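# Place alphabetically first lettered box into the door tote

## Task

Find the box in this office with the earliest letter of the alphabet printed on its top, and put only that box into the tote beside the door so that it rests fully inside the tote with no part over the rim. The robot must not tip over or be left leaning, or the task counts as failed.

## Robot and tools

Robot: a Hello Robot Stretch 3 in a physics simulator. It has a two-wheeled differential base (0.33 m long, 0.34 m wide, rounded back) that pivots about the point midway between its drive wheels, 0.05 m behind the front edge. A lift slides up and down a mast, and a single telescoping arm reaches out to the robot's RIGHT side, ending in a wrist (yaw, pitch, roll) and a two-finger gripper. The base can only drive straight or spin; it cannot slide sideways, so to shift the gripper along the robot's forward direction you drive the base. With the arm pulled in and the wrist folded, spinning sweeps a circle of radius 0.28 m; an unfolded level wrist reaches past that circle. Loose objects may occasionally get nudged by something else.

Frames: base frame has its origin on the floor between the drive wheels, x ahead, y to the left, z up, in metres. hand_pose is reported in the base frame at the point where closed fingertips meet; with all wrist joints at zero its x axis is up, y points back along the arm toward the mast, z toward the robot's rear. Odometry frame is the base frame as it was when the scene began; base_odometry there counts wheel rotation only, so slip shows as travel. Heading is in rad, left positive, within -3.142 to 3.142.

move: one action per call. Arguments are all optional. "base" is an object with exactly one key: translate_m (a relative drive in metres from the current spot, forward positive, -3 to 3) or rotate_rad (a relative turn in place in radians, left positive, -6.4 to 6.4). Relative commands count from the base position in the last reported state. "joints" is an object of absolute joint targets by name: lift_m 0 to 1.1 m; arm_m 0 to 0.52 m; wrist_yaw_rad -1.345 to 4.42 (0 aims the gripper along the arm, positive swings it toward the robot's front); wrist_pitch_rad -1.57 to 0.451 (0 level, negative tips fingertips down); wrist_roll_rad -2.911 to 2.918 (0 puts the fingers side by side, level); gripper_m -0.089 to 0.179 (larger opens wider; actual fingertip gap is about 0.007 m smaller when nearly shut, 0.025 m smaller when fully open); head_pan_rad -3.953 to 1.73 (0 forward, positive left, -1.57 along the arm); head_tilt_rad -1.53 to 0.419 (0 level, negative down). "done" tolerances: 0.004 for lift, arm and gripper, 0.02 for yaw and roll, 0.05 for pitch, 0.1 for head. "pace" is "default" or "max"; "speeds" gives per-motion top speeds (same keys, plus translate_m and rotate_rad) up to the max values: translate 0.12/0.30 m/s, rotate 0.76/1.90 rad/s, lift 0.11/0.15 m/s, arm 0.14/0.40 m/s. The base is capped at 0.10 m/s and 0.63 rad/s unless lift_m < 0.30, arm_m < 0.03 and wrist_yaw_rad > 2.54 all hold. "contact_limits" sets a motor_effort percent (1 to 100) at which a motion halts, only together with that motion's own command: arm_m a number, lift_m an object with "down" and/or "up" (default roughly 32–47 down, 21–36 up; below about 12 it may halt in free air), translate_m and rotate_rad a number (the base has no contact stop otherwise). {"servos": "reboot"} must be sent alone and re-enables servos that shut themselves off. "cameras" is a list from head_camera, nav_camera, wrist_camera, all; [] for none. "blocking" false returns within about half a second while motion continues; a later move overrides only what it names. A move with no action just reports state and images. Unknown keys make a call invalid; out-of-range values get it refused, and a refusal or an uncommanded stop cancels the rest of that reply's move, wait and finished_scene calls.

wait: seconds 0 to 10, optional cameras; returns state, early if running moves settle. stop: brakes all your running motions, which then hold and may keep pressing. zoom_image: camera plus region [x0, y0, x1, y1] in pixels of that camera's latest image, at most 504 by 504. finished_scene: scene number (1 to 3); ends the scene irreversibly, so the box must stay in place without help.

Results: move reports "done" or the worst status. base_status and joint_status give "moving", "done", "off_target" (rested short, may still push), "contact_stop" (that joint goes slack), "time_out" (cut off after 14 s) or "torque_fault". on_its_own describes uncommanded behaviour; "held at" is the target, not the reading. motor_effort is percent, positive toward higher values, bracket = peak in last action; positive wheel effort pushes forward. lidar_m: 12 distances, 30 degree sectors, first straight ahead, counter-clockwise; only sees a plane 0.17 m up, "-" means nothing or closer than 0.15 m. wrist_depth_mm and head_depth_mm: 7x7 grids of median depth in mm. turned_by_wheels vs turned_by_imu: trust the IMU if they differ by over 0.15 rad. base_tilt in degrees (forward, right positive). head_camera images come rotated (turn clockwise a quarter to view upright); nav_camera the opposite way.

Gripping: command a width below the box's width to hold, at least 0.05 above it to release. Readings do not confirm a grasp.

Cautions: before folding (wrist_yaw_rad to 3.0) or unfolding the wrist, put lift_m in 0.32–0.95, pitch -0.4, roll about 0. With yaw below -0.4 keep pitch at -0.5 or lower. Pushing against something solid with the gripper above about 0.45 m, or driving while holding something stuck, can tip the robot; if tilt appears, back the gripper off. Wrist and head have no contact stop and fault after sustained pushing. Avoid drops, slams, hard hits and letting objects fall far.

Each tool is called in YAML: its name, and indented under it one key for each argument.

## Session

move:
  joints: {"head_pan_rad":0.0,"head_tilt_rad":-0.35}
  pace: "max"

move:
  joints: {"head_pan_rad":-1.3}
  pace: "max"
  cameras: ["nav_camera","head_camera"]

move:
  joints: {"head_pan_rad":-2.6}
  pace: "max"
  cameras: ["nav_camera","head_camera"]

move:
  joints: {"head_pan_rad":-3.9}
  pace: "max"
  cameras: ["nav_camera","head_camera"]

move:
  joints: {"head_pan_rad":1.3}
  pace: "max"
  cameras: ["nav_camera","head_camera"]

Scene clock: 0.73 s.
move: done
base_odometry: x=+0.000 y=+0.000 heading=+0.000
turned_by_wheels: +0.000
turned_by_imu: +0.000
base_tilt: forward=+0.9 right=+0.0
lidar_m: 1.39 2.07 1.11 0.87 0.86 0.91 1.36 1.07 1.14 0.89 0.88 0.94
head_depth_mm: 1245 1281 1315 1359 1398 1448 1434 / 1434 1491 1542 1614 1649 1706 1514 / 1737 1818 1863 1967 2059 1871 1513 / 1921 2045 2180 2295 2378 1857 1492 / 1856 1972 2103 2237 2331 1796 1498 / 1781 1881 2013 2148 2239 1788 1486 / 1733 1835 1940 2052 2200 1858 1490
base_status: not commanded
joint_positions: lift_m=+0.410 arm_m=+0.002 wrist_yaw_rad=+2.888 wrist_pitch_rad=-0.323 wrist_roll_rad=+0.000 gripper_m=+0.037 head_pan_rad=+0.000 head_tilt_rad=-0.348
joint_status: all done
measured_speeds: all 0
motor_effort: left_wheel=-0.2(0.5) right_wheel=+1.6(2.4) lift_m=+26.0(26.5) arm_m=-6.6(7.0) wrist_yaw_rad=+0.3(1.3) wrist_pitch_rad=+2.8(3.1) wrist_roll_rad=+0.8(1.1) gripper_m=-0.1(1.0) head_pan_rad=+0.0(1.4) head_tilt_rad=-1.3(2.2)
hand_pose: x=+0.0377 y=+0.0812 z=+0.4448 quat_wxyz=(+0.201, +0.706, +0.025, +0.678) (m; base frame)
wrist_depth_mm: - 712 - - - - - / 133 744 - - - - - / 140 174 - - - - - / 149 167 - - - - - / 161 172 963 939 937 914 929 / 711 183 128 694 723 745 751 / 636 193 606 623 587 631 626
pictures: none

Scene clock: 1.73 s.
move: done
base_odometry: x=+0.000 y=+0.000 heading=+0.000
turned_by_wheels: +0.000
turned_by_imu: +0.000
base_tilt: forward=+0.9 right=+0.0
lidar_m: 1.39 2.07 1.11 0.86 0.86 0.92 1.36 1.08 1.14 0.89 0.88 0.94
head_depth_mm: 764 811 871 933 1000 1091 1191 / 756 805 854 918 993 1078 1177 / 747 793 846 907 975 1055 1157 / 738 783 833 894 963 1046 1129 / 734 777 824 881 953 1024 1106 / 723 766 820 874 934 1015 1095 / 717 755 809 862 924 998 1078
base_status: not commanded
joint_positions: lift_m=+0.410 arm_m=+0.002 wrist_yaw_rad=+2.888 wrist_pitch_rad=-0.323 wrist_roll_rad=+0.000 gripper_m=+0.037 head_pan_rad=-1.329 head_tilt_rad=-0.349
joint_status: all done
measured_speeds: all 0
motor_effort: left_wheel=-0.2(0.4) right_wheel=+1.9(2.6) lift_m=+26.5(26.6) arm_m=-8.5(8.5) wrist_yaw_rad=+0.4(1.1) wrist_pitch_rad=+2.9(3.2) wrist_roll_rad=+0.8(1.0) gripper_m=+0.0(1.4) head_pan_rad=-0.6(4.6) head_tilt_rad=-0.7(3.7)
hand_pose: x=+0.0377 y=+0.0812 z=+0.4448 quat_wxyz=(+0.201, +0.706, +0.025, +0.678) (m; base frame)
wrist_depth_mm: - 719 - - - - - / 133 748 - - - - - / 141 175 - - - - - / 149 167 - - - - - / 161 172 971 914 921 911 917 / 716 182 128 698 731 738 757 / 623 193 608 617 591 627 634
pictures: head_camera (sideways), nav_camera (sideways)
Images, in order (width x height): head_camera 896x504, nav_camera 672x504.

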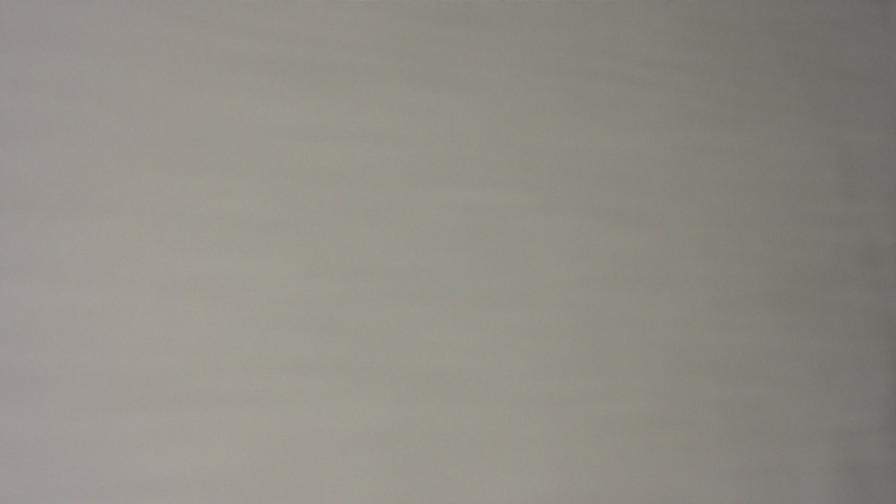

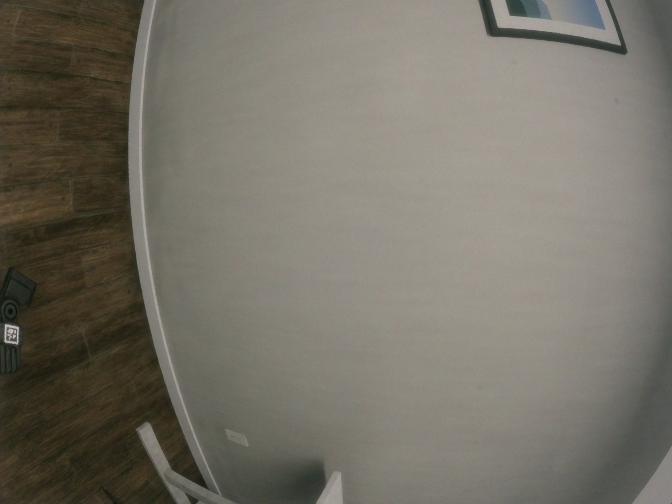

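Scene clock: 2.70 s.
move: done
base_odometry: x=+0.000 y=+0.000 heading=+0.000
turned_by_wheels: +0.000
turned_by_imu: +0.000
base_tilt: forward=+0.9 right=-0.1
lidar_m: 1.39 2.07 1.11 0.87 0.86 0.91 1.35 1.08 1.14 0.89 0.88 0.94
head_depth_mm: 1398 1491 1552 1032 1807 1887 1526 / 1424 1504 1589 1027 1819 1888 1497 / 1441 1532 1600 1102 1420 1741 1470 / 1463 1545 1619 1083 1420 1740 1497 / 1475 1572 1648 1084 1913 1858 1470 / 1494 1576 1658 1074 1961 1862 1499 / 1514 1612 1697 1157 1530 1677 1491
base_status: not commanded
joint_positions: lift_m=+0.410 arm_m=+0.002 wrist_yaw_rad=+2.888 wrist_pitch_rad=-0.323 wrist_roll_rad=+0.000 gripper_m=+0.037 head_pan_rad=-2.643 head_tilt_rad=-0.350
joint_status: all done
measured_speeds: all 0
motor_effort: left_wheel=-0.2(0.5) right_wheel=+2.0(2.4) lift_m=+26.8(26.9) arm_m=-10.6(10.6) wrist_yaw_rad=+0.8(1.4) wrist_pitch_rad=+2.9(3.1) wrist_roll_rad=+0.8(1.1) gripper_m=+1.1(1.1) head_pan_rad=-0.3(5.5) head_tilt_rad=-2.2(2.4)
hand_pose: x=+0.0377 y=+0.0812 z=+0.4448 quat_wxyz=(+0.201, +0.706, +0.025, +0.678) (m; base frame)
wrist_depth_mm: - 715 - - - - - / 133 759 - - - - - / 140 174 - - - - - / 150 167 - - - - - / 160 172 958 912 931 926 928 / 698 182 128 691 730 747 743 / 624 192 608 629 590 623 626
pictures: head_camera (sideways), nav_camera (sideways)
Images, in order (width x height): head_camera 896x504, nav_camera 672x504.

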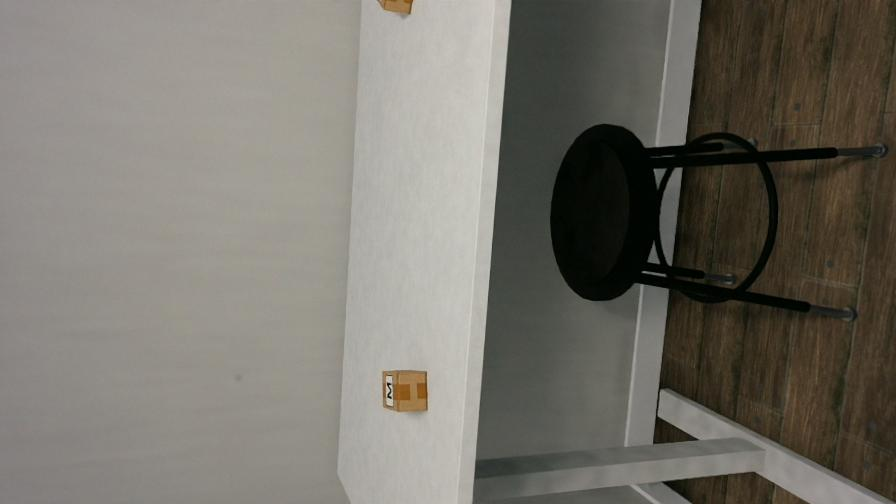

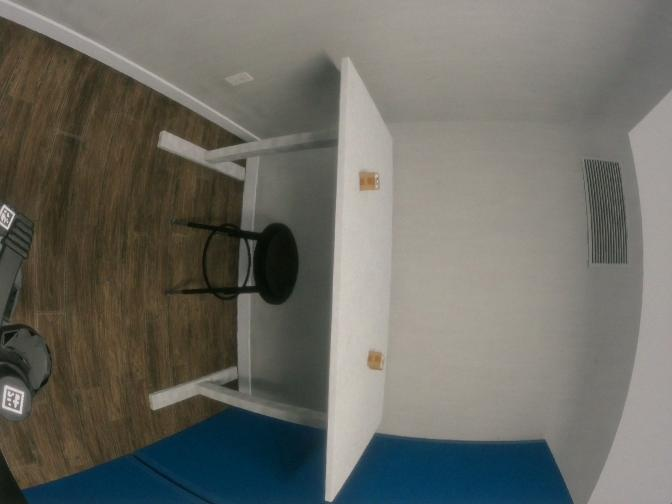

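Scene clock: 3.67 s.
move: done
base_odometry: x=+0.000 y=+0.000 heading=+0.000
turned_by_wheels: +0.000
turned_by_imu: +0.000
base_tilt: forward=+1.0 right=-0.1
lidar_m: 1.38 2.07 1.11 0.86 0.86 0.92 1.35 1.08 1.14 0.89 0.88 0.94
head_depth_mm: - - - - - - - / 731 772 - - - - - / 753 795 843 895 962 1035 1120 / 782 827 881 935 1006 1091 1185 / 813 866 919 989 1066 1147 1244 / 852 900 966 1036 1125 1219 1335 / 886 951 1018 1097 1192 1307 1416
base_status: not commanded
joint_positions: lift_m=+0.410 arm_m=+0.002 wrist_yaw_rad=+2.888 wrist_pitch_rad=-0.323 wrist_roll_rad=+0.000 gripper_m=+0.037 head_pan_rad=-3.949 head_tilt_rad=-0.350
joint_status: all done
measured_speeds: all 0
motor_effort: left_wheel=-0.3(0.5) right_wheel=+1.8(2.4) lift_m=+26.7(27.0) arm_m=-12.4(12.4) wrist_yaw_rad=+1.1(1.1) wrist_pitch_rad=+2.9(3.1) wrist_roll_rad=+0.9(1.0) gripper_m=+0.6(1.0) head_pan_rad=+2.5(5.4) head_tilt_rad=-1.9(2.3)
hand_pose: x=+0.0377 y=+0.0812 z=+0.4448 quat_wxyz=(+0.201, +0.706, +0.025, +0.678) (m; base frame)
wrist_depth_mm: - 705 - - - - - / 133 759 - - - - - / 140 174 - - - - - / 150 168 - - - - - / 160 171 943 894 926 943 937 / 703 182 127 706 724 749 736 / 621 193 603 626 589 630 626
pictures: head_camera (sideways), nav_camera (sideways)
Images, in order (width x height): head_camera 896x504, nav_camera 672x504.

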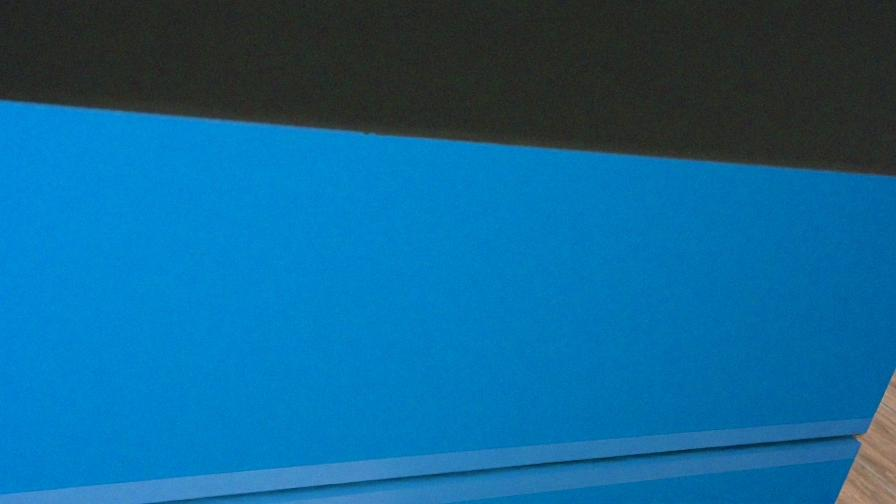

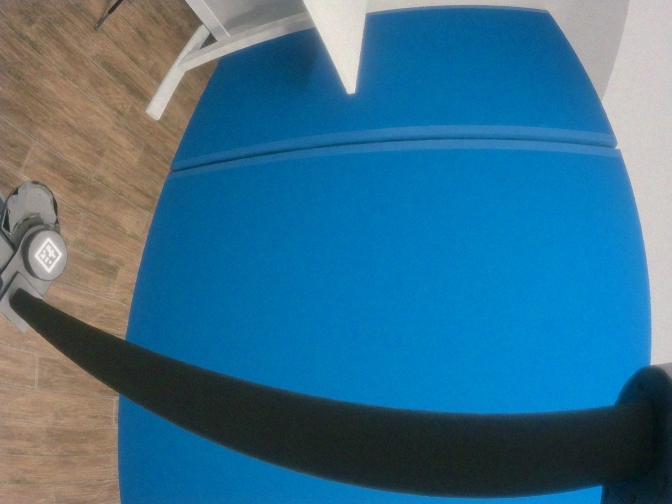

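Scene clock: 7.30 s.
move: done
base_odometry: x=+0.000 y=+0.000 heading=+0.000
turned_by_wheels: +0.000
turned_by_imu: +0.001
base_tilt: forward=+1.1 right=-0.1
lidar_m: 1.39 2.07 1.11 0.86 0.86 0.91 1.35 1.08 1.14 0.89 0.88 0.94
head_depth_mm: 1110 1201 1321 2517 2504 1880 1516 / 1028 1096 1185 1298 1417 1548 1505 / 958 1014 1087 1176 1280 1408 1467 / 893 948 1001 1086 1171 1261 1389 / 837 888 946 1005 1086 1161 1251 / 792 833 880 936 997 1080 1149 / 748 786 831 881 932 1001 1074
base_status: not commanded
joint_positions: lift_m=+0.410 arm_m=+0.002 wrist_yaw_rad=+2.888 wrist_pitch_rad=-0.323 wrist_roll_rad=+0.000 gripper_m=+0.037 head_pan_rad=+1.316 head_tilt_rad=-0.350
joint_status: all done
measured_speeds: translate_m=+0.000 rotate_rad=+0.000 lift_m=+0.000 arm_m=+0.000 wrist_yaw_rad=+0.000 wrist_pitch_rad=+0.000 wrist_roll_rad=+0.000 head_pan_rad=-0.024 head_tilt_rad=+0.000
motor_effort: left_wheel=-0.2(0.5) right_wheel=+1.9(2.6) lift_m=+27.8(27.8) arm_m=-18.7(19.2) wrist_yaw_rad=+0.7(1.4) wrist_pitch_rad=+2.8(3.2) wrist_roll_rad=+0.9(1.1) gripper_m=-0.4(1.6) head_pan_rad=-3.0(5.2) head_tilt_rad=-1.7(3.1)
hand_pose: x=+0.0377 y=+0.0812 z=+0.4448 quat_wxyz=(+0.201, +0.706, +0.025, +0.678) (m; base frame)
wrist_depth_mm: - 725 - - - - - / 133 755 - - - - - / 140 175 - - - - - / 150 168 - - - - - / 160 172 975 904 917 918 937 / 720 182 127 699 706 759 745 / 624 193 605 622 588 628 626
pictures: head_camera (sideways), nav_camera (sideways)
Images, in order (width x height): head_camera 896x504, nav_camera 672x504.

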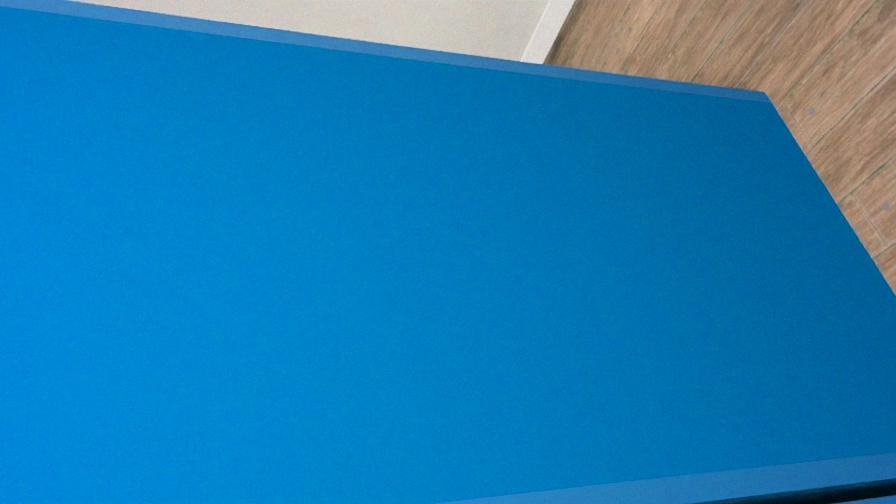

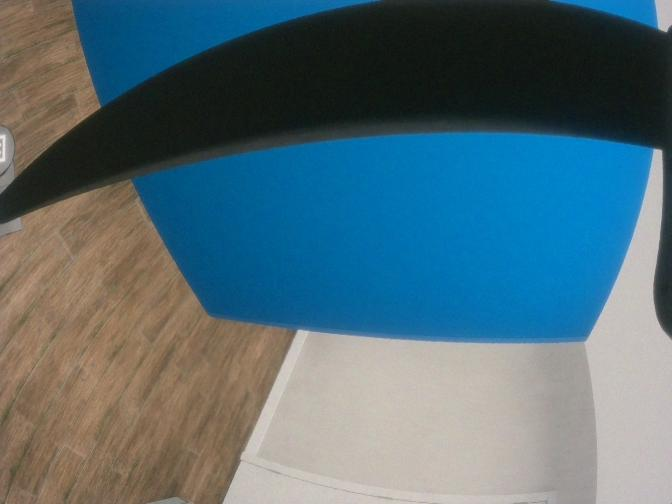

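move:
  joints: {"head_pan_rad":-2.4,"head_tilt_rad":-0.35}
  pace: "max"
  cameras: ["head_camera"]

zoom_image:
  camera: "head_camera"
  region: [360, 60, 440, 160]

move:
  joints: {"head_pan_rad":0.1,"head_tilt_rad":-0.35}
  pace: "max"
  cameras: ["nav_camera"]

Scene clock: 14.13 s.
move: done
base_odometry: x=+0.000 y=+0.000 heading=+0.000
turned_by_wheels: +0.000
turned_by_imu: +0.001
base_tilt: forward=+1.1 right=-0.1
lidar_m: 1.39 2.07 1.11 0.87 0.86 0.91 1.35 1.08 1.14 0.89 0.88 0.94
head_depth_mm: 1400 1475 1539 1030 1445 1489 1442 / 1454 1524 1590 1097 1432 1760 1471 / 1489 1582 1654 1095 1889 1817 1513 / 1536 1637 1700 1098 1996 1877 1493 / 1618 1685 1765 1261 1592 1707 1508 / 1446 1508 1558 1268 1739 1751 1467 / 1254 1290 1336 1353 1454 1535 1480
base_status: not commanded
joint_positions: lift_m=+0.410 arm_m=+0.002 wrist_yaw_rad=+2.888 wrist_pitch_rad=-0.323 wrist_roll_rad=+0.000 gripper_m=+0.037 head_pan_rad=-2.415 head_tilt_rad=-0.350
joint_status: all done
measured_speeds: translate_m=+0.000 rotate_rad=+0.000 lift_m=+0.000 arm_m=+0.000 wrist_yaw_rad=+0.000 wrist_pitch_rad=+0.000 wrist_roll_rad=+0.000 head_pan_rad=+0.024 head_tilt_rad=+0.000
motor_effort: left_wheel=-0.3(0.5) right_wheel=+1.6(2.7) lift_m=+28.6(28.8) arm_m=-22.8(23.7) wrist_yaw_rad=+0.5(1.3) wrist_pitch_rad=+2.6(3.1) wrist_roll_rad=+0.7(1.1) gripper_m=-0.4(1.5) head_pan_rad=+2.9(5.0) head_tilt_rad=-0.1(5.3)
hand_pose: x=+0.0377 y=+0.0812 z=+0.4448 quat_wxyz=(+0.201, +0.706, +0.025, +0.678) (m; base frame)
wrist_depth_mm: - 709 - - - - - / 133 753 - - - - - / 140 174 - - - - - / 149 167 - - - - - / 161 171 937 920 926 924 942 / 716 182 128 685 703 753 745 / 621 193 609 626 589 627 632
pictures: head_camera (sideways)
Images, in order (width x height): head_camera 896x504.

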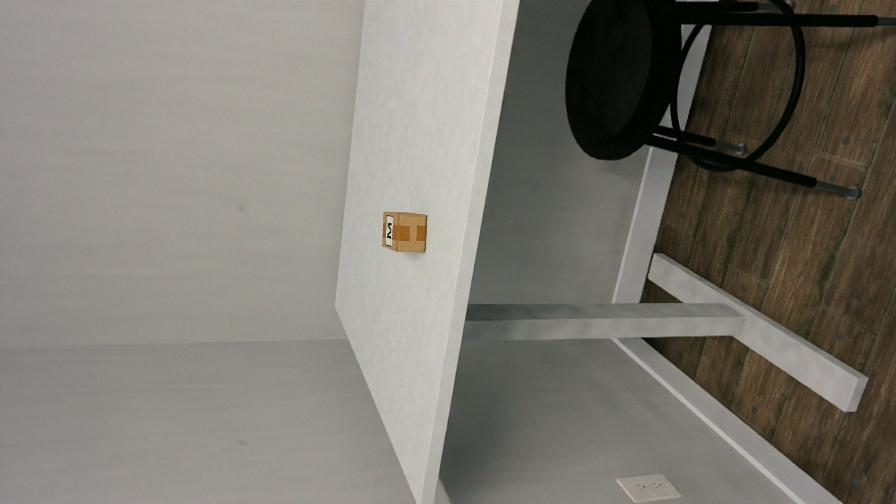

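Scaled by 5.040 from the camera's 896x504 image, which has a finer 1280x720 frame.

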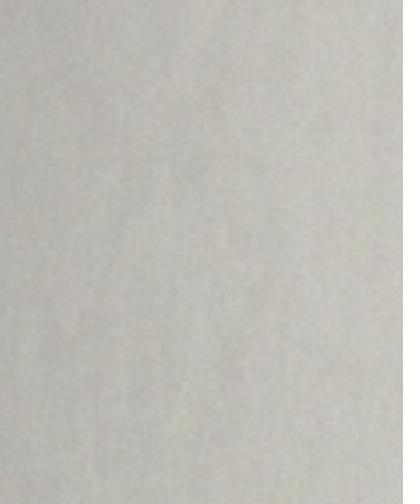

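Scene clock: 15.37 s.
move: done
base_odometry: x=+0.000 y=+0.000 heading=+0.000
turned_by_wheels: +0.000
turned_by_imu: +0.000
base_tilt: forward=+0.9 right=-0.2
lidar_m: 1.39 2.07 1.11 0.86 0.86 0.91 1.35 1.08 1.14 0.89 0.88 0.94
head_depth_mm: 1618 1626 1666 1693 1717 1754 1505 / 1880 1994 2091 2101 2173 1881 1507 / 1868 2013 2129 2282 2392 1887 1493 / 1832 1945 2056 2228 2324 1772 1506 / 1787 1896 2045 2151 2287 1802 1500 / 1749 1849 1987 2113 2255 1840 1506 / 1721 1823 1947 2069 2177 1863 1503
base_status: not commanded
joint_positions: lift_m=+0.410 arm_m=+0.002 wrist_yaw_rad=+2.888 wrist_pitch_rad=-0.323 wrist_roll_rad=+0.000 gripper_m=+0.037 head_pan_rad=+0.151 head_tilt_rad=-0.350
joint_status: all done
measured_speeds: all 0
motor_effort: left_wheel=-0.2(0.4) right_wheel=+1.9(2.5) lift_m=+28.9(29.1) arm_m=-23.2(23.6) wrist_yaw_rad=+1.1(1.3) wrist_pitch_rad=+2.7(3.0) wrist_roll_rad=+0.9(1.1) gripper_m=-0.5(1.0) head_pan_rad=-3.7(5.5) head_tilt_rad=-1.1(3.7)
hand_pose: x=+0.0377 y=+0.0812 z=+0.4448 quat_wxyz=(+0.201, +0.706, +0.025, +0.678) (m; base frame)
wrist_depth_mm: - 706 - - - - - / 133 750 - - - - - / 140 174 - - - - - / 149 167 - - - - - / 160 171 963 903 917 929 949 / 711 182 127 686 705 737 735 / 619 192 607 623 581 629 622
pictures: nav_camera (sideways)
Images, in order (width x height): nav_camera 672x504.

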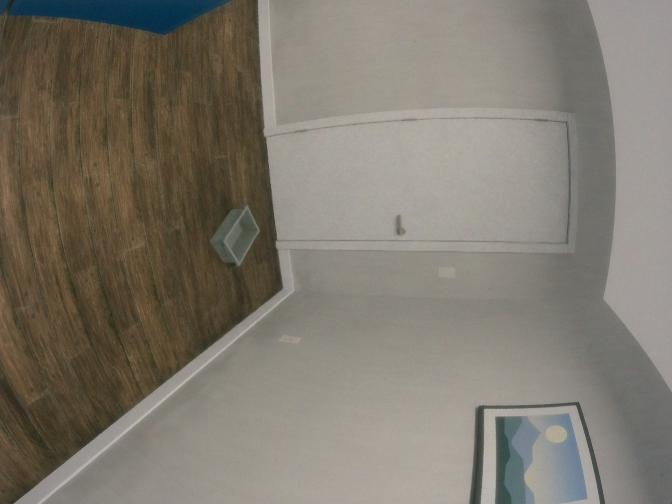

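move:
  joints: {"head_pan_rad":-2.95,"head_tilt_rad":-0.35}
  pace: "max"
  cameras: ["head_camera"]

Scene clock: 21.83 s.
move: done
base_odometry: x=+0.000 y=+0.000 heading=+0.000
turned_by_wheels: +0.000
turned_by_imu: +0.001
base_tilt: forward=+1.1 right=+0.1
lidar_m: 1.39 2.06 1.11 0.87 0.86 0.91 1.35 1.08 1.14 0.89 0.88 0.94
head_depth_mm: 1542 1609 1629 1204 1759 1755 1527 / 1529 1607 1696 1197 1562 1678 1504 / 1501 1579 1665 1185 1967 1869 1515 / 1476 1569 1623 1088 1896 1860 1508 / 1443 1530 1600 1080 1828 1751 1450 / 1424 1506 1583 1070 1406 1804 1499 / 1406 1495 1554 1066 1410 1618 1450
base_status: not commanded
joint_positions: lift_m=+0.410 arm_m=+0.002 wrist_yaw_rad=+2.888 wrist_pitch_rad=-0.323 wrist_roll_rad=+0.000 gripper_m=+0.037 head_pan_rad=-2.966 head_tilt_rad=-0.350
joint_status: all done
measured_speeds: translate_m=+0.000 rotate_rad=+0.000 lift_m=+0.000 arm_m=+0.000 wrist_yaw_rad=+0.000 wrist_pitch_rad=+0.000 wrist_roll_rad=+0.000 head_pan_rad=+0.024 head_tilt_rad=+0.000
motor_effort: left_wheel=+0.0(0.4) right_wheel=+1.9(2.7) lift_m=+30.1(30.2) arm_m=-23.0(23.7) wrist_yaw_rad=+0.7(1.2) wrist_pitch_rad=+3.0(3.1) wrist_roll_rad=+0.8(1.1) gripper_m=+0.6(1.3) head_pan_rad=+2.6(5.2) head_tilt_rad=-1.6(4.7)
hand_pose: x=+0.0377 y=+0.0812 z=+0.4448 quat_wxyz=(+0.201, +0.706, +0.025, +0.678) (m; base frame)
wrist_depth_mm: - 716 - - - - - / 133 741 - - - - - / 140 174 - - - - - / 149 167 - - - - - / 161 171 969 915 930 930 913 / 712 183 127 694 721 747 751 / 612 192 603 634 585 620 611
pictures: head_camera (sideways)
Images, in order (width x height): head_camera 896x504.

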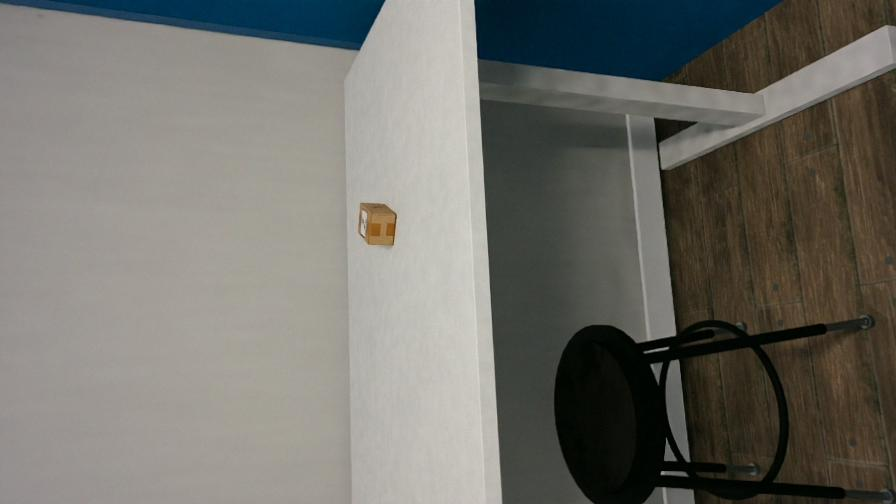

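zoom_image:
  camera: "head_camera"
  region: [345, 195, 410, 255]

Scaled by 7.754 from the camera's 896x504 image, which has a finer 1280x720 frame.

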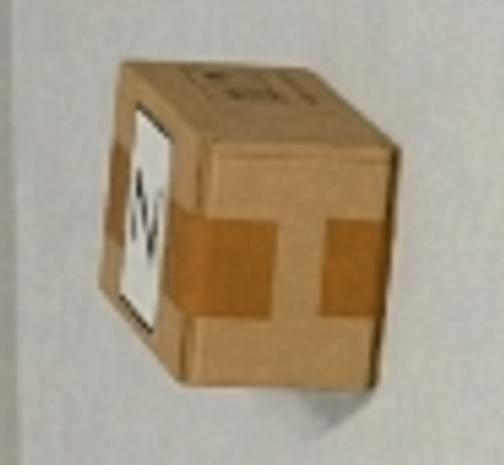

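move:
  base: {"rotate_rad":0.7}
  joints: {"head_pan_rad":0.0,"head_tilt_rad":-0.4}
  pace: "max"
  cameras: ["nav_camera"]

Scene clock: 33.03 s.
move: done
base_odometry: x=+0.000 y=+0.000 heading=+0.699
turned_by_wheels: +0.699
turned_by_imu: +0.697
base_tilt: forward=+1.0 right=-0.3
lidar_m: 2.07 0.99 0.85 0.85 0.99 1.08 1.11 1.01 0.88 0.88 1.02 1.78
head_depth_mm: 1726 1823 1922 2084 2218 1790 1447 / 1786 1902 1989 2149 2263 1778 1449 / 1844 1982 2108 2279 2294 1770 1433 / 1904 2034 2187 2350 2274 1755 1421 / 1955 2108 2273 2438 2249 1756 1436 / 2040 2183 2361 2541 2290 1759 1428 / 2109 2255 2418 1431 1477 1543 1440
base_status: done
joint_positions: lift_m=+0.410 arm_m=+0.002 wrist_yaw_rad=+2.888 wrist_pitch_rad=-0.323 wrist_roll_rad=+0.000 gripper_m=+0.037 head_pan_rad=+0.015 head_tilt_rad=-0.400
joint_status: all done
measured_speeds: translate_m=+0.000 rotate_rad=+0.000 lift_m=+0.000 arm_m=+0.000 wrist_yaw_rad=+0.000 wrist_pitch_rad=+0.000 wrist_roll_rad=+0.000 head_pan_rad=-0.024 head_tilt_rad=+0.000
motor_effort: left_wheel=-10.2(14.6) right_wheel=+10.1(14.1) lift_m=+27.8(30.5) arm_m=-23.4(23.8) wrist_yaw_rad=+0.9(1.5) wrist_pitch_rad=+2.7(3.1) wrist_roll_rad=+0.8(1.1) gripper_m=-0.5(1.1) head_pan_rad=-3.6(5.7) head_tilt_rad=-2.1(5.0)
hand_pose: x=+0.0377 y=+0.0812 z=+0.4448 quat_wxyz=(+0.201, +0.706, +0.025, +0.678) (m; base frame)
wrist_depth_mm: - 138 - - 784 - - / 133 - - - 844 - - / 140 156 - - 889 - - / 150 165 - - - - - / 166 172 947 909 930 915 883 / 728 181 127 681 725 740 749 / 625 193 608 625 590 618 624
pictures: nav_camera (sideways)
Images, in order (width x height): nav_camera 672x504.

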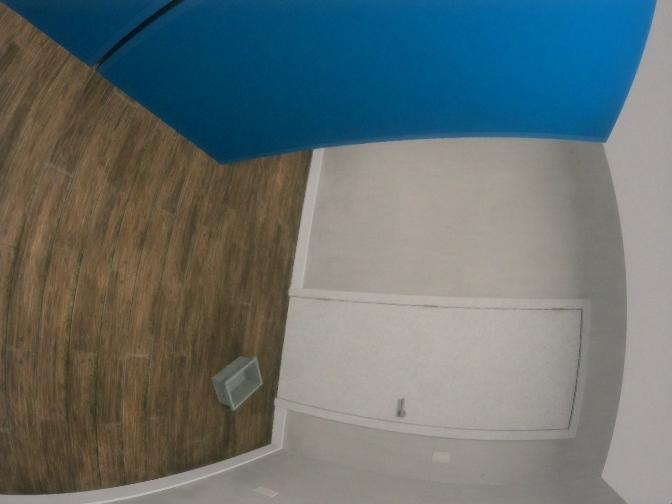

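move:
  base: {"translate_m":1.6}
  joints: {"lift_m":0.28,"head_pan_rad":0.9}
  contact_limits: {"translate_m":45}
  pace: "max"
  cameras: ["nav_camera"]

Scene clock: 43.27 s.
move: done
base_odometry: x=+1.224 y=+1.030 heading=+0.700
turned_by_wheels: +0.000
turned_by_imu: +0.000
base_tilt: forward=+1.0 right=-0.1
lidar_m: 0.56 0.65 1.13 0.81 0.71 0.88 2.60 1.50 1.30 1.05 0.62 0.53
head_depth_mm: 790 815 839 872 902 943 977 / 923 958 996 1031 1089 1146 1199 / 1110 1165 1221 1295 1370 1444 1399 / 1393 1489 1577 1689 1845 1712 1442 / 1861 2047 2143 2476 2246 1759 1432 / 2900 3087 3375 3206 2258 1775 1422 / 2906 3043 3324 3210 2273 1748 1440
base_status: done
joint_positions: lift_m=+0.280 arm_m=+0.002 wrist_yaw_rad=+2.888 wrist_pitch_rad=-0.324 wrist_roll_rad=+0.000 gripper_m=+0.037 head_pan_rad=+0.900 head_tilt_rad=-0.400
joint_status: all done
measured_speeds: all 0
motor_effort: left_wheel=+4.9(12.8) right_wheel=-0.3(17.8) lift_m=+23.2(23.2) arm_m=-20.0(23.5) wrist_yaw_rad=+1.3(1.3) wrist_pitch_rad=+3.0(3.6) wrist_roll_rad=+0.9(1.1) gripper_m=+0.1(1.2) head_pan_rad=-3.1(5.7) head_tilt_rad=-0.1(2.4)
contact_limits: translate_m 45 (maximum 100)
hand_pose: x=+0.0376 y=+0.0810 z=+0.3142 quat_wxyz=(+0.202, +0.706, +0.025, +0.678) (m; base frame)
wrist_depth_mm: - 153 - - - - - / 133 159 - - - - - / 140 157 - - - - - / 150 166 917 937 938 939 - / 161 172 737 700 709 705 641 / 554 183 127 536 553 573 573 / 479 193 294 479 462 478 489
pictures: nav_camera (sideways)
Images, in order (width x height): nav_camera 672x504.

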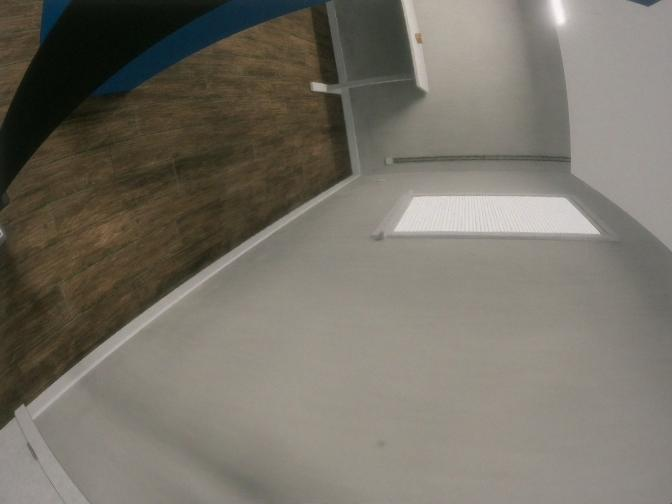

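move:
  base: {"rotate_rad":1.12}
  joints: {"head_pan_rad":0.2}
  pace: "max"
  cameras: ["nav_camera"]

move:
  base: {"translate_m":1.5}
  joints: {"head_pan_rad":1.0,"head_tilt_rad":-0.35}
  contact_limits: {"translate_m":45}
  pace: "max"
  cameras: ["nav_camera","head_camera"]

Scene clock: 49.67 s.
move: done
base_odometry: x=+1.224 y=+1.030 heading=+1.819
turned_by_wheels: +1.120
turned_by_imu: +1.116
base_tilt: forward=+1.1 right=-0.2
lidar_m: 1.27 0.73 0.59 0.98 2.33 1.45 1.30 0.97 0.60 0.53 0.56 0.68
head_depth_mm: 2236 2165 2099 2064 2031 1719 1447 / 2974 3203 3283 3008 2291 1771 1446 / 3036 3160 3433 3253 2309 1759 1431 / 3026 3162 3501 3216 2268 1776 1438 / 3010 3207 3431 3169 2293 1769 1436 / 3017 3188 3526 3260 2278 1746 1433 / 3033 3171 3449 3183 2253 1691 1256
base_status: done
joint_positions: lift_m=+0.280 arm_m=+0.002 wrist_yaw_rad=+2.888 wrist_pitch_rad=-0.324 wrist_roll_rad=+0.000 gripper_m=+0.037 head_pan_rad=+0.188 head_tilt_rad=-0.400
joint_status: all done
measured_speeds: all 0
motor_effort: left_wheel=-7.5(16.1) right_wheel=+7.6(17.4) lift_m=+29.1(30.2) arm_m=-23.2(23.5) wrist_yaw_rad=+0.9(1.2) wrist_pitch_rad=+3.1(3.5) wrist_roll_rad=+0.9(1.0) gripper_m=+0.0(0.9) head_pan_rad=+3.2(4.2) head_tilt_rad=-0.8(1.4)
hand_pose: x=+0.0376 y=+0.0810 z=+0.3142 quat_wxyz=(+0.202, +0.706, +0.025, +0.678) (m; base frame)
wrist_depth_mm: - - - - 546 - - / 133 - - - 596 - - / 140 - - - - - - / 149 169 930 921 - - 914 / 166 171 742 695 681 717 703 / 549 182 128 527 551 582 581 / 477 193 293 471 472 485 483
pictures: nav_camera (sideways)
Images, in order (width x height): nav_camera 672x504.

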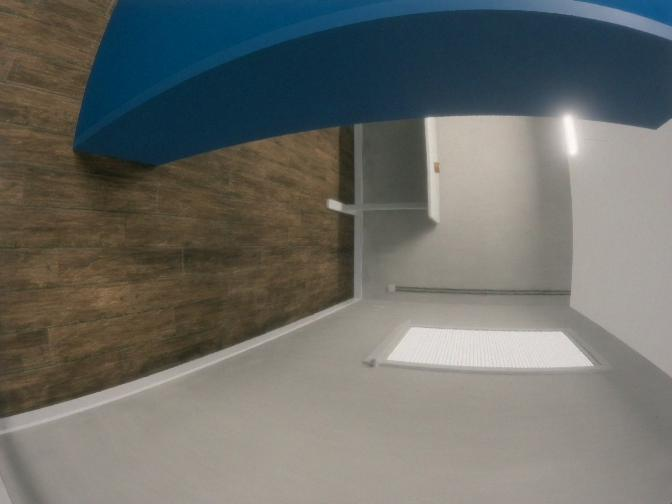

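Scene clock: 56.07 s.
move: done
base_odometry: x=+0.855 y=+2.484 heading=+1.819
turned_by_wheels: +0.000
turned_by_imu: -0.001
base_tilt: forward=+0.8 right=-0.2
lidar_m: 0.60 1.70 2.41 3.19 1.74 0.90 2.75 0.48 0.30 0.27 0.27 0.32
head_depth_mm: 2030 2139 2069 2329 2341 1894 1518 / 2226 2301 2020 2546 2523 1886 1505 / 2437 2563 2358 2870 2494 1889 1495 / 2681 2837 2539 3003 2458 1866 1518 / 3013 3186 3372 3385 2452 1855 1496 / 3340 3570 3778 3597 2468 1838 1496 / 3231 3463 3642 3657 2441 1854 1493
base_status: done
joint_positions: lift_m=+0.280 arm_m=+0.002 wrist_yaw_rad=+2.888 wrist_pitch_rad=-0.324 wrist_roll_rad=+0.000 gripper_m=+0.037 head_pan_rad=+1.000 head_tilt_rad=-0.349
joint_status: all done
measured_speeds: all 0
motor_effort: left_wheel=+3.5(15.5) right_wheel=+2.5(14.1) lift_m=+20.7(29.0) arm_m=-16.7(23.1) wrist_yaw_rad=+1.0(1.2) wrist_pitch_rad=+3.1(3.5) wrist_roll_rad=+0.8(1.1) gripper_m=-0.2(1.3) head_pan_rad=-3.3(4.5) head_tilt_rad=+3.8(6.9)
contact_limits: translate_m 45 (maximum 100)
hand_pose: x=+0.0376 y=+0.0810 z=+0.3142 quat_wxyz=(+0.202, +0.706, +0.025, +0.678) (m; base frame)
wrist_depth_mm: - - - - - - - / 133 - - - - - - / 140 - - - - - - / 150 170 917 922 937 927 943 / 166 172 748 704 696 711 715 / 550 182 127 522 556 577 578 / 484 192 294 477 466 486 480
pictures: head_camera (sideways), nav_camera (sideways)
Images, in order (width x height): head_camera 896x504, nav_camera 672x504.

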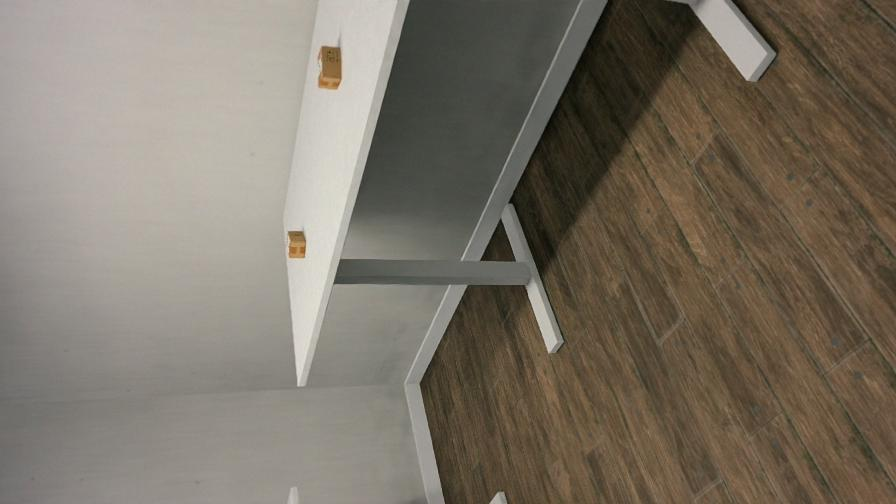

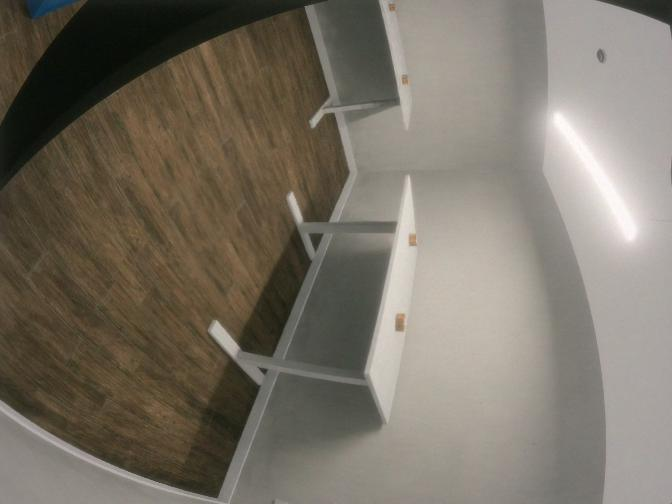

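zoom_image:
  camera: "head_camera"
  region: [305, 35, 355, 100]

zoom_image:
  camera: "head_camera"
  region: [275, 220, 325, 270]

move:
  base: {"rotate_rad":1.0}
  joints: {"head_pan_rad":-0.2,"head_tilt_rad":-0.35}
  pace: "max"
  cameras: ["head_camera"]

Scaled by 7.754 from the camera's 896x504 image, which has a finer 1280x720 frame.

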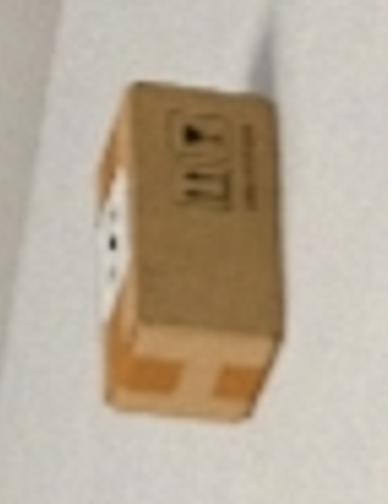

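Scaled by 10.080 from the camera's 896x504 image, which has a finer 1280x720 frame.

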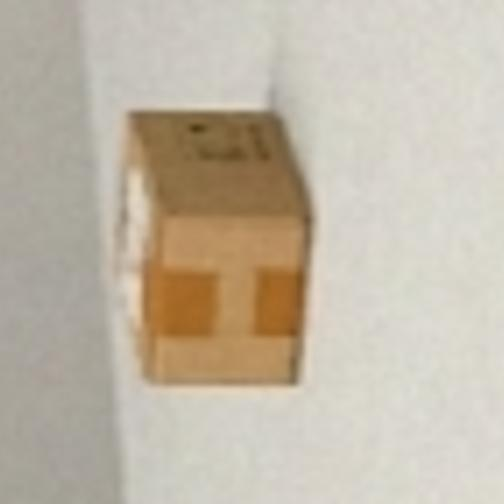

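Scene clock: 62.37 s.
move: done
base_odometry: x=+0.855 y=+2.484 heading=+2.819
turned_by_wheels: +1.000
turned_by_imu: +0.996
base_tilt: forward=+0.8 right=-0.1
lidar_m: 2.33 3.17 1.66 0.90 2.75 0.53 0.31 0.27 0.27 0.31 0.54 1.69
head_depth_mm: 1788 1890 1936 2062 2179 1874 1508 / 1907 2002 2020 1792 2219 1869 1510 / 2019 2133 1977 2391 2429 1827 1508 / 2155 2289 1989 2595 2443 1861 1500 / 2296 2499 2267 2862 2479 1870 1505 / 2499 2665 2643 2953 2443 1861 1494 / 2714 2896 3077 3274 2440 1847 1493
base_status: done
joint_positions: lift_m=+0.280 arm_m=+0.002 wrist_yaw_rad=+2.888 wrist_pitch_rad=-0.324 wrist_roll_rad=+0.000 gripper_m=+0.037 head_pan_rad=-0.215 head_tilt_rad=-0.349
joint_status: all done
measured_speeds: translate_m=+0.000 rotate_rad=+0.000 lift_m=+0.000 arm_m=+0.000 wrist_yaw_rad=+0.000 wrist_pitch_rad=+0.000 wrist_roll_rad=+0.000 head_pan_rad=+0.024 head_tilt_rad=+0.000
motor_effort: left_wheel=-9.6(15.4) right_wheel=+8.8(17.1) lift_m=+25.2(25.2) arm_m=-20.1(20.1) wrist_yaw_rad=+0.9(1.3) wrist_pitch_rad=+3.0(3.4) wrist_roll_rad=+1.1(1.1) gripper_m=-0.4(1.2) head_pan_rad=+3.2(4.4) head_tilt_rad=+3.0(4.8)
hand_pose: x=+0.0376 y=+0.0810 z=+0.3142 quat_wxyz=(+0.202, +0.706, +0.025, +0.678) (m; base frame)
wrist_depth_mm: - - - - - - - / 133 - - - - - - / 140 - - - - - - / 149 169 946 923 923 913 937 / 167 172 727 704 724 700 704 / 552 183 127 522 554 571 568 / 486 193 293 479 464 481 485
pictures: head_camera (sideways)
Images, in order (width x height): head_camera 896x504.

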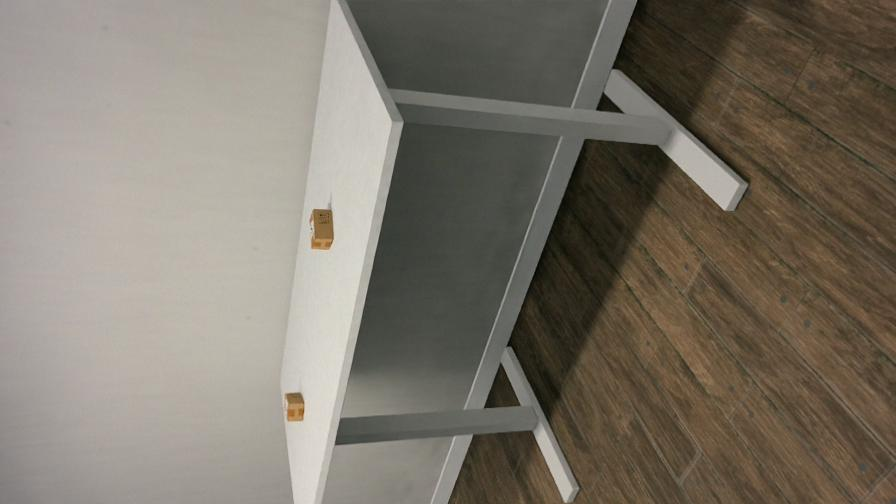

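move:
  base: {"rotate_rad":0.62}
  pace: "max"

move:
  base: {"translate_m":0.9}
  joints: {"head_pan_rad":-0.9,"head_tilt_rad":-0.4}
  contact_limits: {"translate_m":45}
  pace: "max"
  cameras: ["nav_camera","head_camera"]

Scene clock: 68.50 s.
move: off_target
base_odometry: x=+0.855 y=+2.484 heading=-2.846
turned_by_wheels: +0.618
turned_by_imu: +0.516
base_tilt: forward=+0.9 right=-0.2
lidar_m: 3.16 1.65 0.88 2.75 0.58 0.33 0.29 0.29 0.33 0.57 1.68 2.31
head_depth_mm: 2741 2856 2370 2821 2491 1899 1531 / 3149 3259 3245 3382 2491 1889 1515 / 3422 3635 3832 3689 2489 1859 1499 / 3320 3550 3747 3694 2487 1857 1497 / 3196 3382 3578 3381 2491 1840 1497 / 3059 3254 3408 3509 2464 1837 1484 / 2947 3092 3275 3419 2440 1863 1491
base_status: rotate_rad off_target (by the wheels' count: +0.618 of +0.620)
joint_positions: lift_m=+0.280 arm_m=+0.002 wrist_yaw_rad=+2.888 wrist_pitch_rad=-0.324 wrist_roll_rad=+0.000 gripper_m=+0.037 head_pan_rad=-0.200 head_tilt_rad=-0.349
joint_status: not commanded
measured_speeds: all 0
on_its_own: left_wheel is at rest, and its effort (-70.1) is outside its rest range (-21 to +21)
motor_effort: left_wheel=-70.1(72.1) right_wheel=-9.1(18.2) lift_m=+21.2(30.6) arm_m=-20.5(23.3) wrist_yaw_rad=+1.2(1.2) wrist_pitch_rad=+2.9(3.4) wrist_roll_rad=+0.9(1.2) gripper_m=-0.4(1.2) head_pan_rad=+2.6(3.9) head_tilt_rad=+0.9(2.6)
hand_pose: x=+0.0376 y=+0.0810 z=+0.3142 quat_wxyz=(+0.202, +0.706, +0.025, +0.678) (m; base frame)
wrist_depth_mm: - - - - - - - / 133 - - - - - - / 140 - - - - - - / 149 169 927 929 936 911 948 / 163 172 734 706 701 714 710 / 554 181 128 539 550 575 576 / 481 193 294 483 465 485 486
pictures: none

Scene clock: 72.87 s.
move: contact_stop
base_odometry: x=+0.801 y=+2.023 heading=-0.798
turned_by_wheels: +2.048
turned_by_imu: +2.044
base_tilt: forward=+1.0 right=-0.3
lidar_m: 1.29 0.70 0.58 0.58 0.64 1.03 1.94 2.51 3.04 1.28 0.44 0.69
head_depth_mm: 379 395 415 436 461 486 521 / 415 436 461 485 517 551 589 / 460 487 516 550 588 631 686 / 516 550 588 630 686 744 817 / 589 634 683 747 820 908 1006 / 2263 2414 2567 2713 2255 1754 1434 / 2115 2279 2429 2559 2240 1756 1423
base_status: translate_m contact_stop (by the wheels' count: +0.5741 of +0.9000)
joint_positions: lift_m=+0.280 arm_m=+0.002 wrist_yaw_rad=+2.888 wrist_pitch_rad=-0.324 wrist_roll_rad=+0.000 gripper_m=+0.037 head_pan_rad=-0.901 head_tilt_rad=-0.400
joint_status: all done
measured_speeds: all 0
on_its_own: a drive wheel is slack since a contact_stop
motor_effort: left_wheel=+0.4(60.1) right_wheel=+6.8(22.1) lift_m=+28.9(30.2) arm_m=-22.4(23.9) wrist_yaw_rad=+0.5(1.2) wrist_pitch_rad=+3.1(3.5) wrist_roll_rad=+0.8(1.1) gripper_m=-0.4(1.1) head_pan_rad=+2.8(4.7) head_tilt_rad=-1.5(5.1)
contact_limits: translate_m 45 (maximum 100)
hand_pose: x=+0.0376 y=+0.0810 z=+0.3142 quat_wxyz=(+0.202, +0.706, +0.025, +0.678) (m; base frame)
wrist_depth_mm: - 536 551 549 558 550 562 / 133 553 - - - - - / 140 155 - - - - - / 149 159 - - - - - / 163 169 - 158 639 680 686 / 553 183 127 524 557 586 574 / 476 193 293 483 461 488 477
pictures: head_camera (sideways), nav_camera (sideways)
Images, in order (width x height): head_camera 896x504, nav_camera 672x504.

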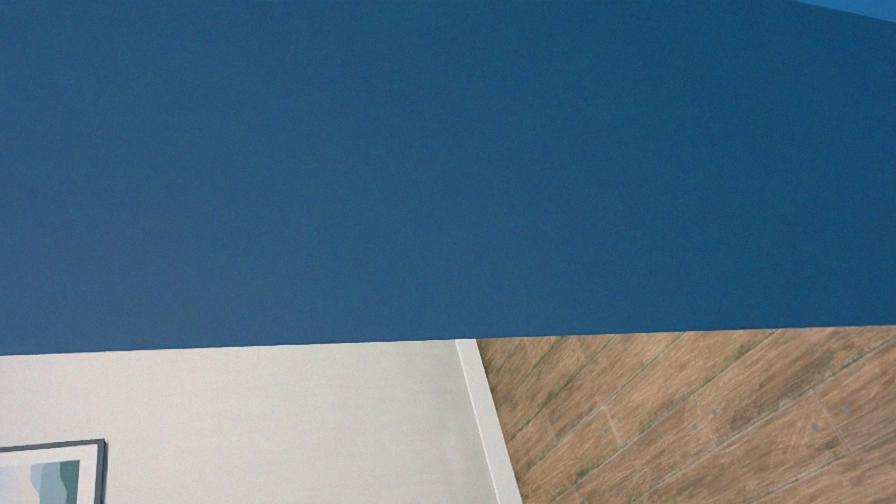

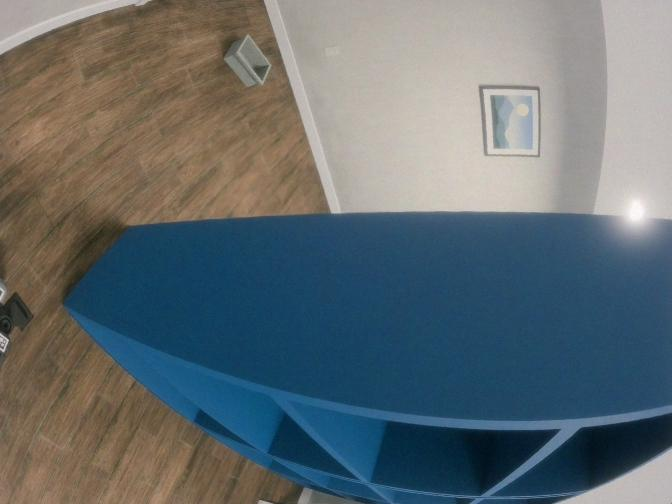

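move:
  base: {"translate_m":-0.7}
  pace: "max"

move:
  base: {"rotate_rad":-1.82}
  joints: {"head_pan_rad":-0.7,"head_tilt_rad":-0.4}
  pace: "max"
  cameras: ["nav_camera","head_camera"]

Scene clock: 83.97 s.
move: done
base_odometry: x=+0.312 y=+2.524 heading=-0.798
turned_by_wheels: +0.000
turned_by_imu: +0.002
base_tilt: forward=+1.0 right=-0.1
lidar_m: 1.62 0.86 0.71 0.71 0.79 1.28 1.25 1.88 2.68 2.25 1.44 0.92
head_depth_mm: 1194 1282 1433 1832 2181 1778 1448 / 1274 1366 1404 1516 1620 1701 1454 / 1382 1522 1533 1676 1571 1682 1436 / 1360 1528 1359 1735 1475 1655 1438 / 1305 1423 1337 1630 1343 1654 1403 / 1107 1334 1336 1538 1338 1544 1352 / 1145 1253 1284 1385 1193 1108 1288
base_status: done
joint_positions: lift_m=+0.280 arm_m=+0.002 wrist_yaw_rad=+2.888 wrist_pitch_rad=-0.324 wrist_roll_rad=+0.000 gripper_m=+0.037 head_pan_rad=-0.900 head_tilt_rad=-0.400
joint_status: not commanded
measured_speeds: all 0
motor_effort: left_wheel=-10.2(19.6) right_wheel=+4.8(8.5) lift_m=+22.6(26.3) arm_m=-16.6(20.0) wrist_yaw_rad=+0.4(1.4) wrist_pitch_rad=+3.1(3.4) wrist_roll_rad=+0.9(1.2) gripper_m=+0.2(1.4) head_pan_rad=+3.3(4.6) head_tilt_rad=-1.4(2.9)
hand_pose: x=+0.0376 y=+0.0810 z=+0.3142 quat_wxyz=(+0.202, +0.706, +0.025, +0.678) (m; base frame)
wrist_depth_mm: - 139 - - - - - / 133 - - - - - - / 140 154 - - - - - / 150 159 - - - - - / 166 172 736 719 710 704 707 / 546 183 128 527 550 575 581 / 482 193 293 481 466 481 483
pictures: none

Scene clock: 86.20 s.
move: done
base_odometry: x=+0.312 y=+2.524 heading=-2.618
turned_by_wheels: -1.820
turned_by_imu: -1.812
base_tilt: forward=+1.0 right=-0.1
lidar_m: 2.63 1.44 0.93 0.92 1.05 0.75 0.71 0.73 0.98 1.25 1.26 1.93
head_depth_mm: 1752 1836 1574 1990 2113 1772 1459 / 1911 2008 1560 2236 2242 1780 1446 / 2119 2212 1675 2513 2276 1761 1440 / 2341 2511 1939 2765 2168 1750 1428 / 2681 2849 3023 3099 2267 1770 1434 / 2909 3097 3263 3200 2273 1751 1430 / 2788 2934 3079 3211 2245 1737 1435
base_status: done
joint_positions: lift_m=+0.280 arm_m=+0.002 wrist_yaw_rad=+2.888 wrist_pitch_rad=-0.324 wrist_roll_rad=+0.000 gripper_m=+0.037 head_pan_rad=-0.694 head_tilt_rad=-0.400
joint_status: all done
measured_speeds: all 0
motor_effort: left_wheel=+9.9(18.8) right_wheel=-8.0(15.9) lift_m=+20.7(22.9) arm_m=-23.2(23.7) wrist_yaw_rad=+0.7(1.3) wrist_pitch_rad=+3.0(3.5) wrist_roll_rad=+1.0(1.2) gripper_m=-0.1(1.4) head_pan_rad=-0.6(4.8) head_tilt_rad=-1.0(3.1)
hand_pose: x=+0.0376 y=+0.0810 z=+0.3142 quat_wxyz=(+0.202, +0.706, +0.025, +0.678) (m; base frame)
wrist_depth_mm: - - - - - - - / 133 - - - - - - / 140 - - - - - - / 150 169 899 919 927 930 947 / 166 172 725 720 721 694 715 / 548 184 127 532 550 570 574 / 480 193 293 484 461 489 483
pictures: head_camera (sideways), nav_camera (sideways)
Images, in order (width x height): head_camera 896x504, nav_camera 672x504.

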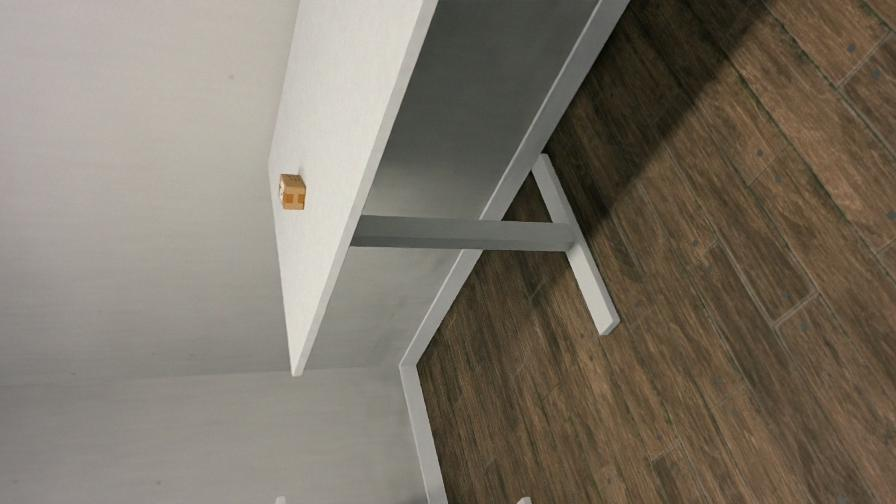

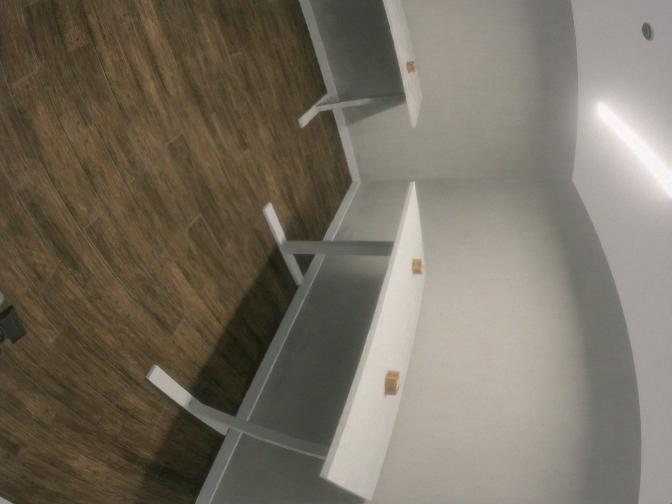

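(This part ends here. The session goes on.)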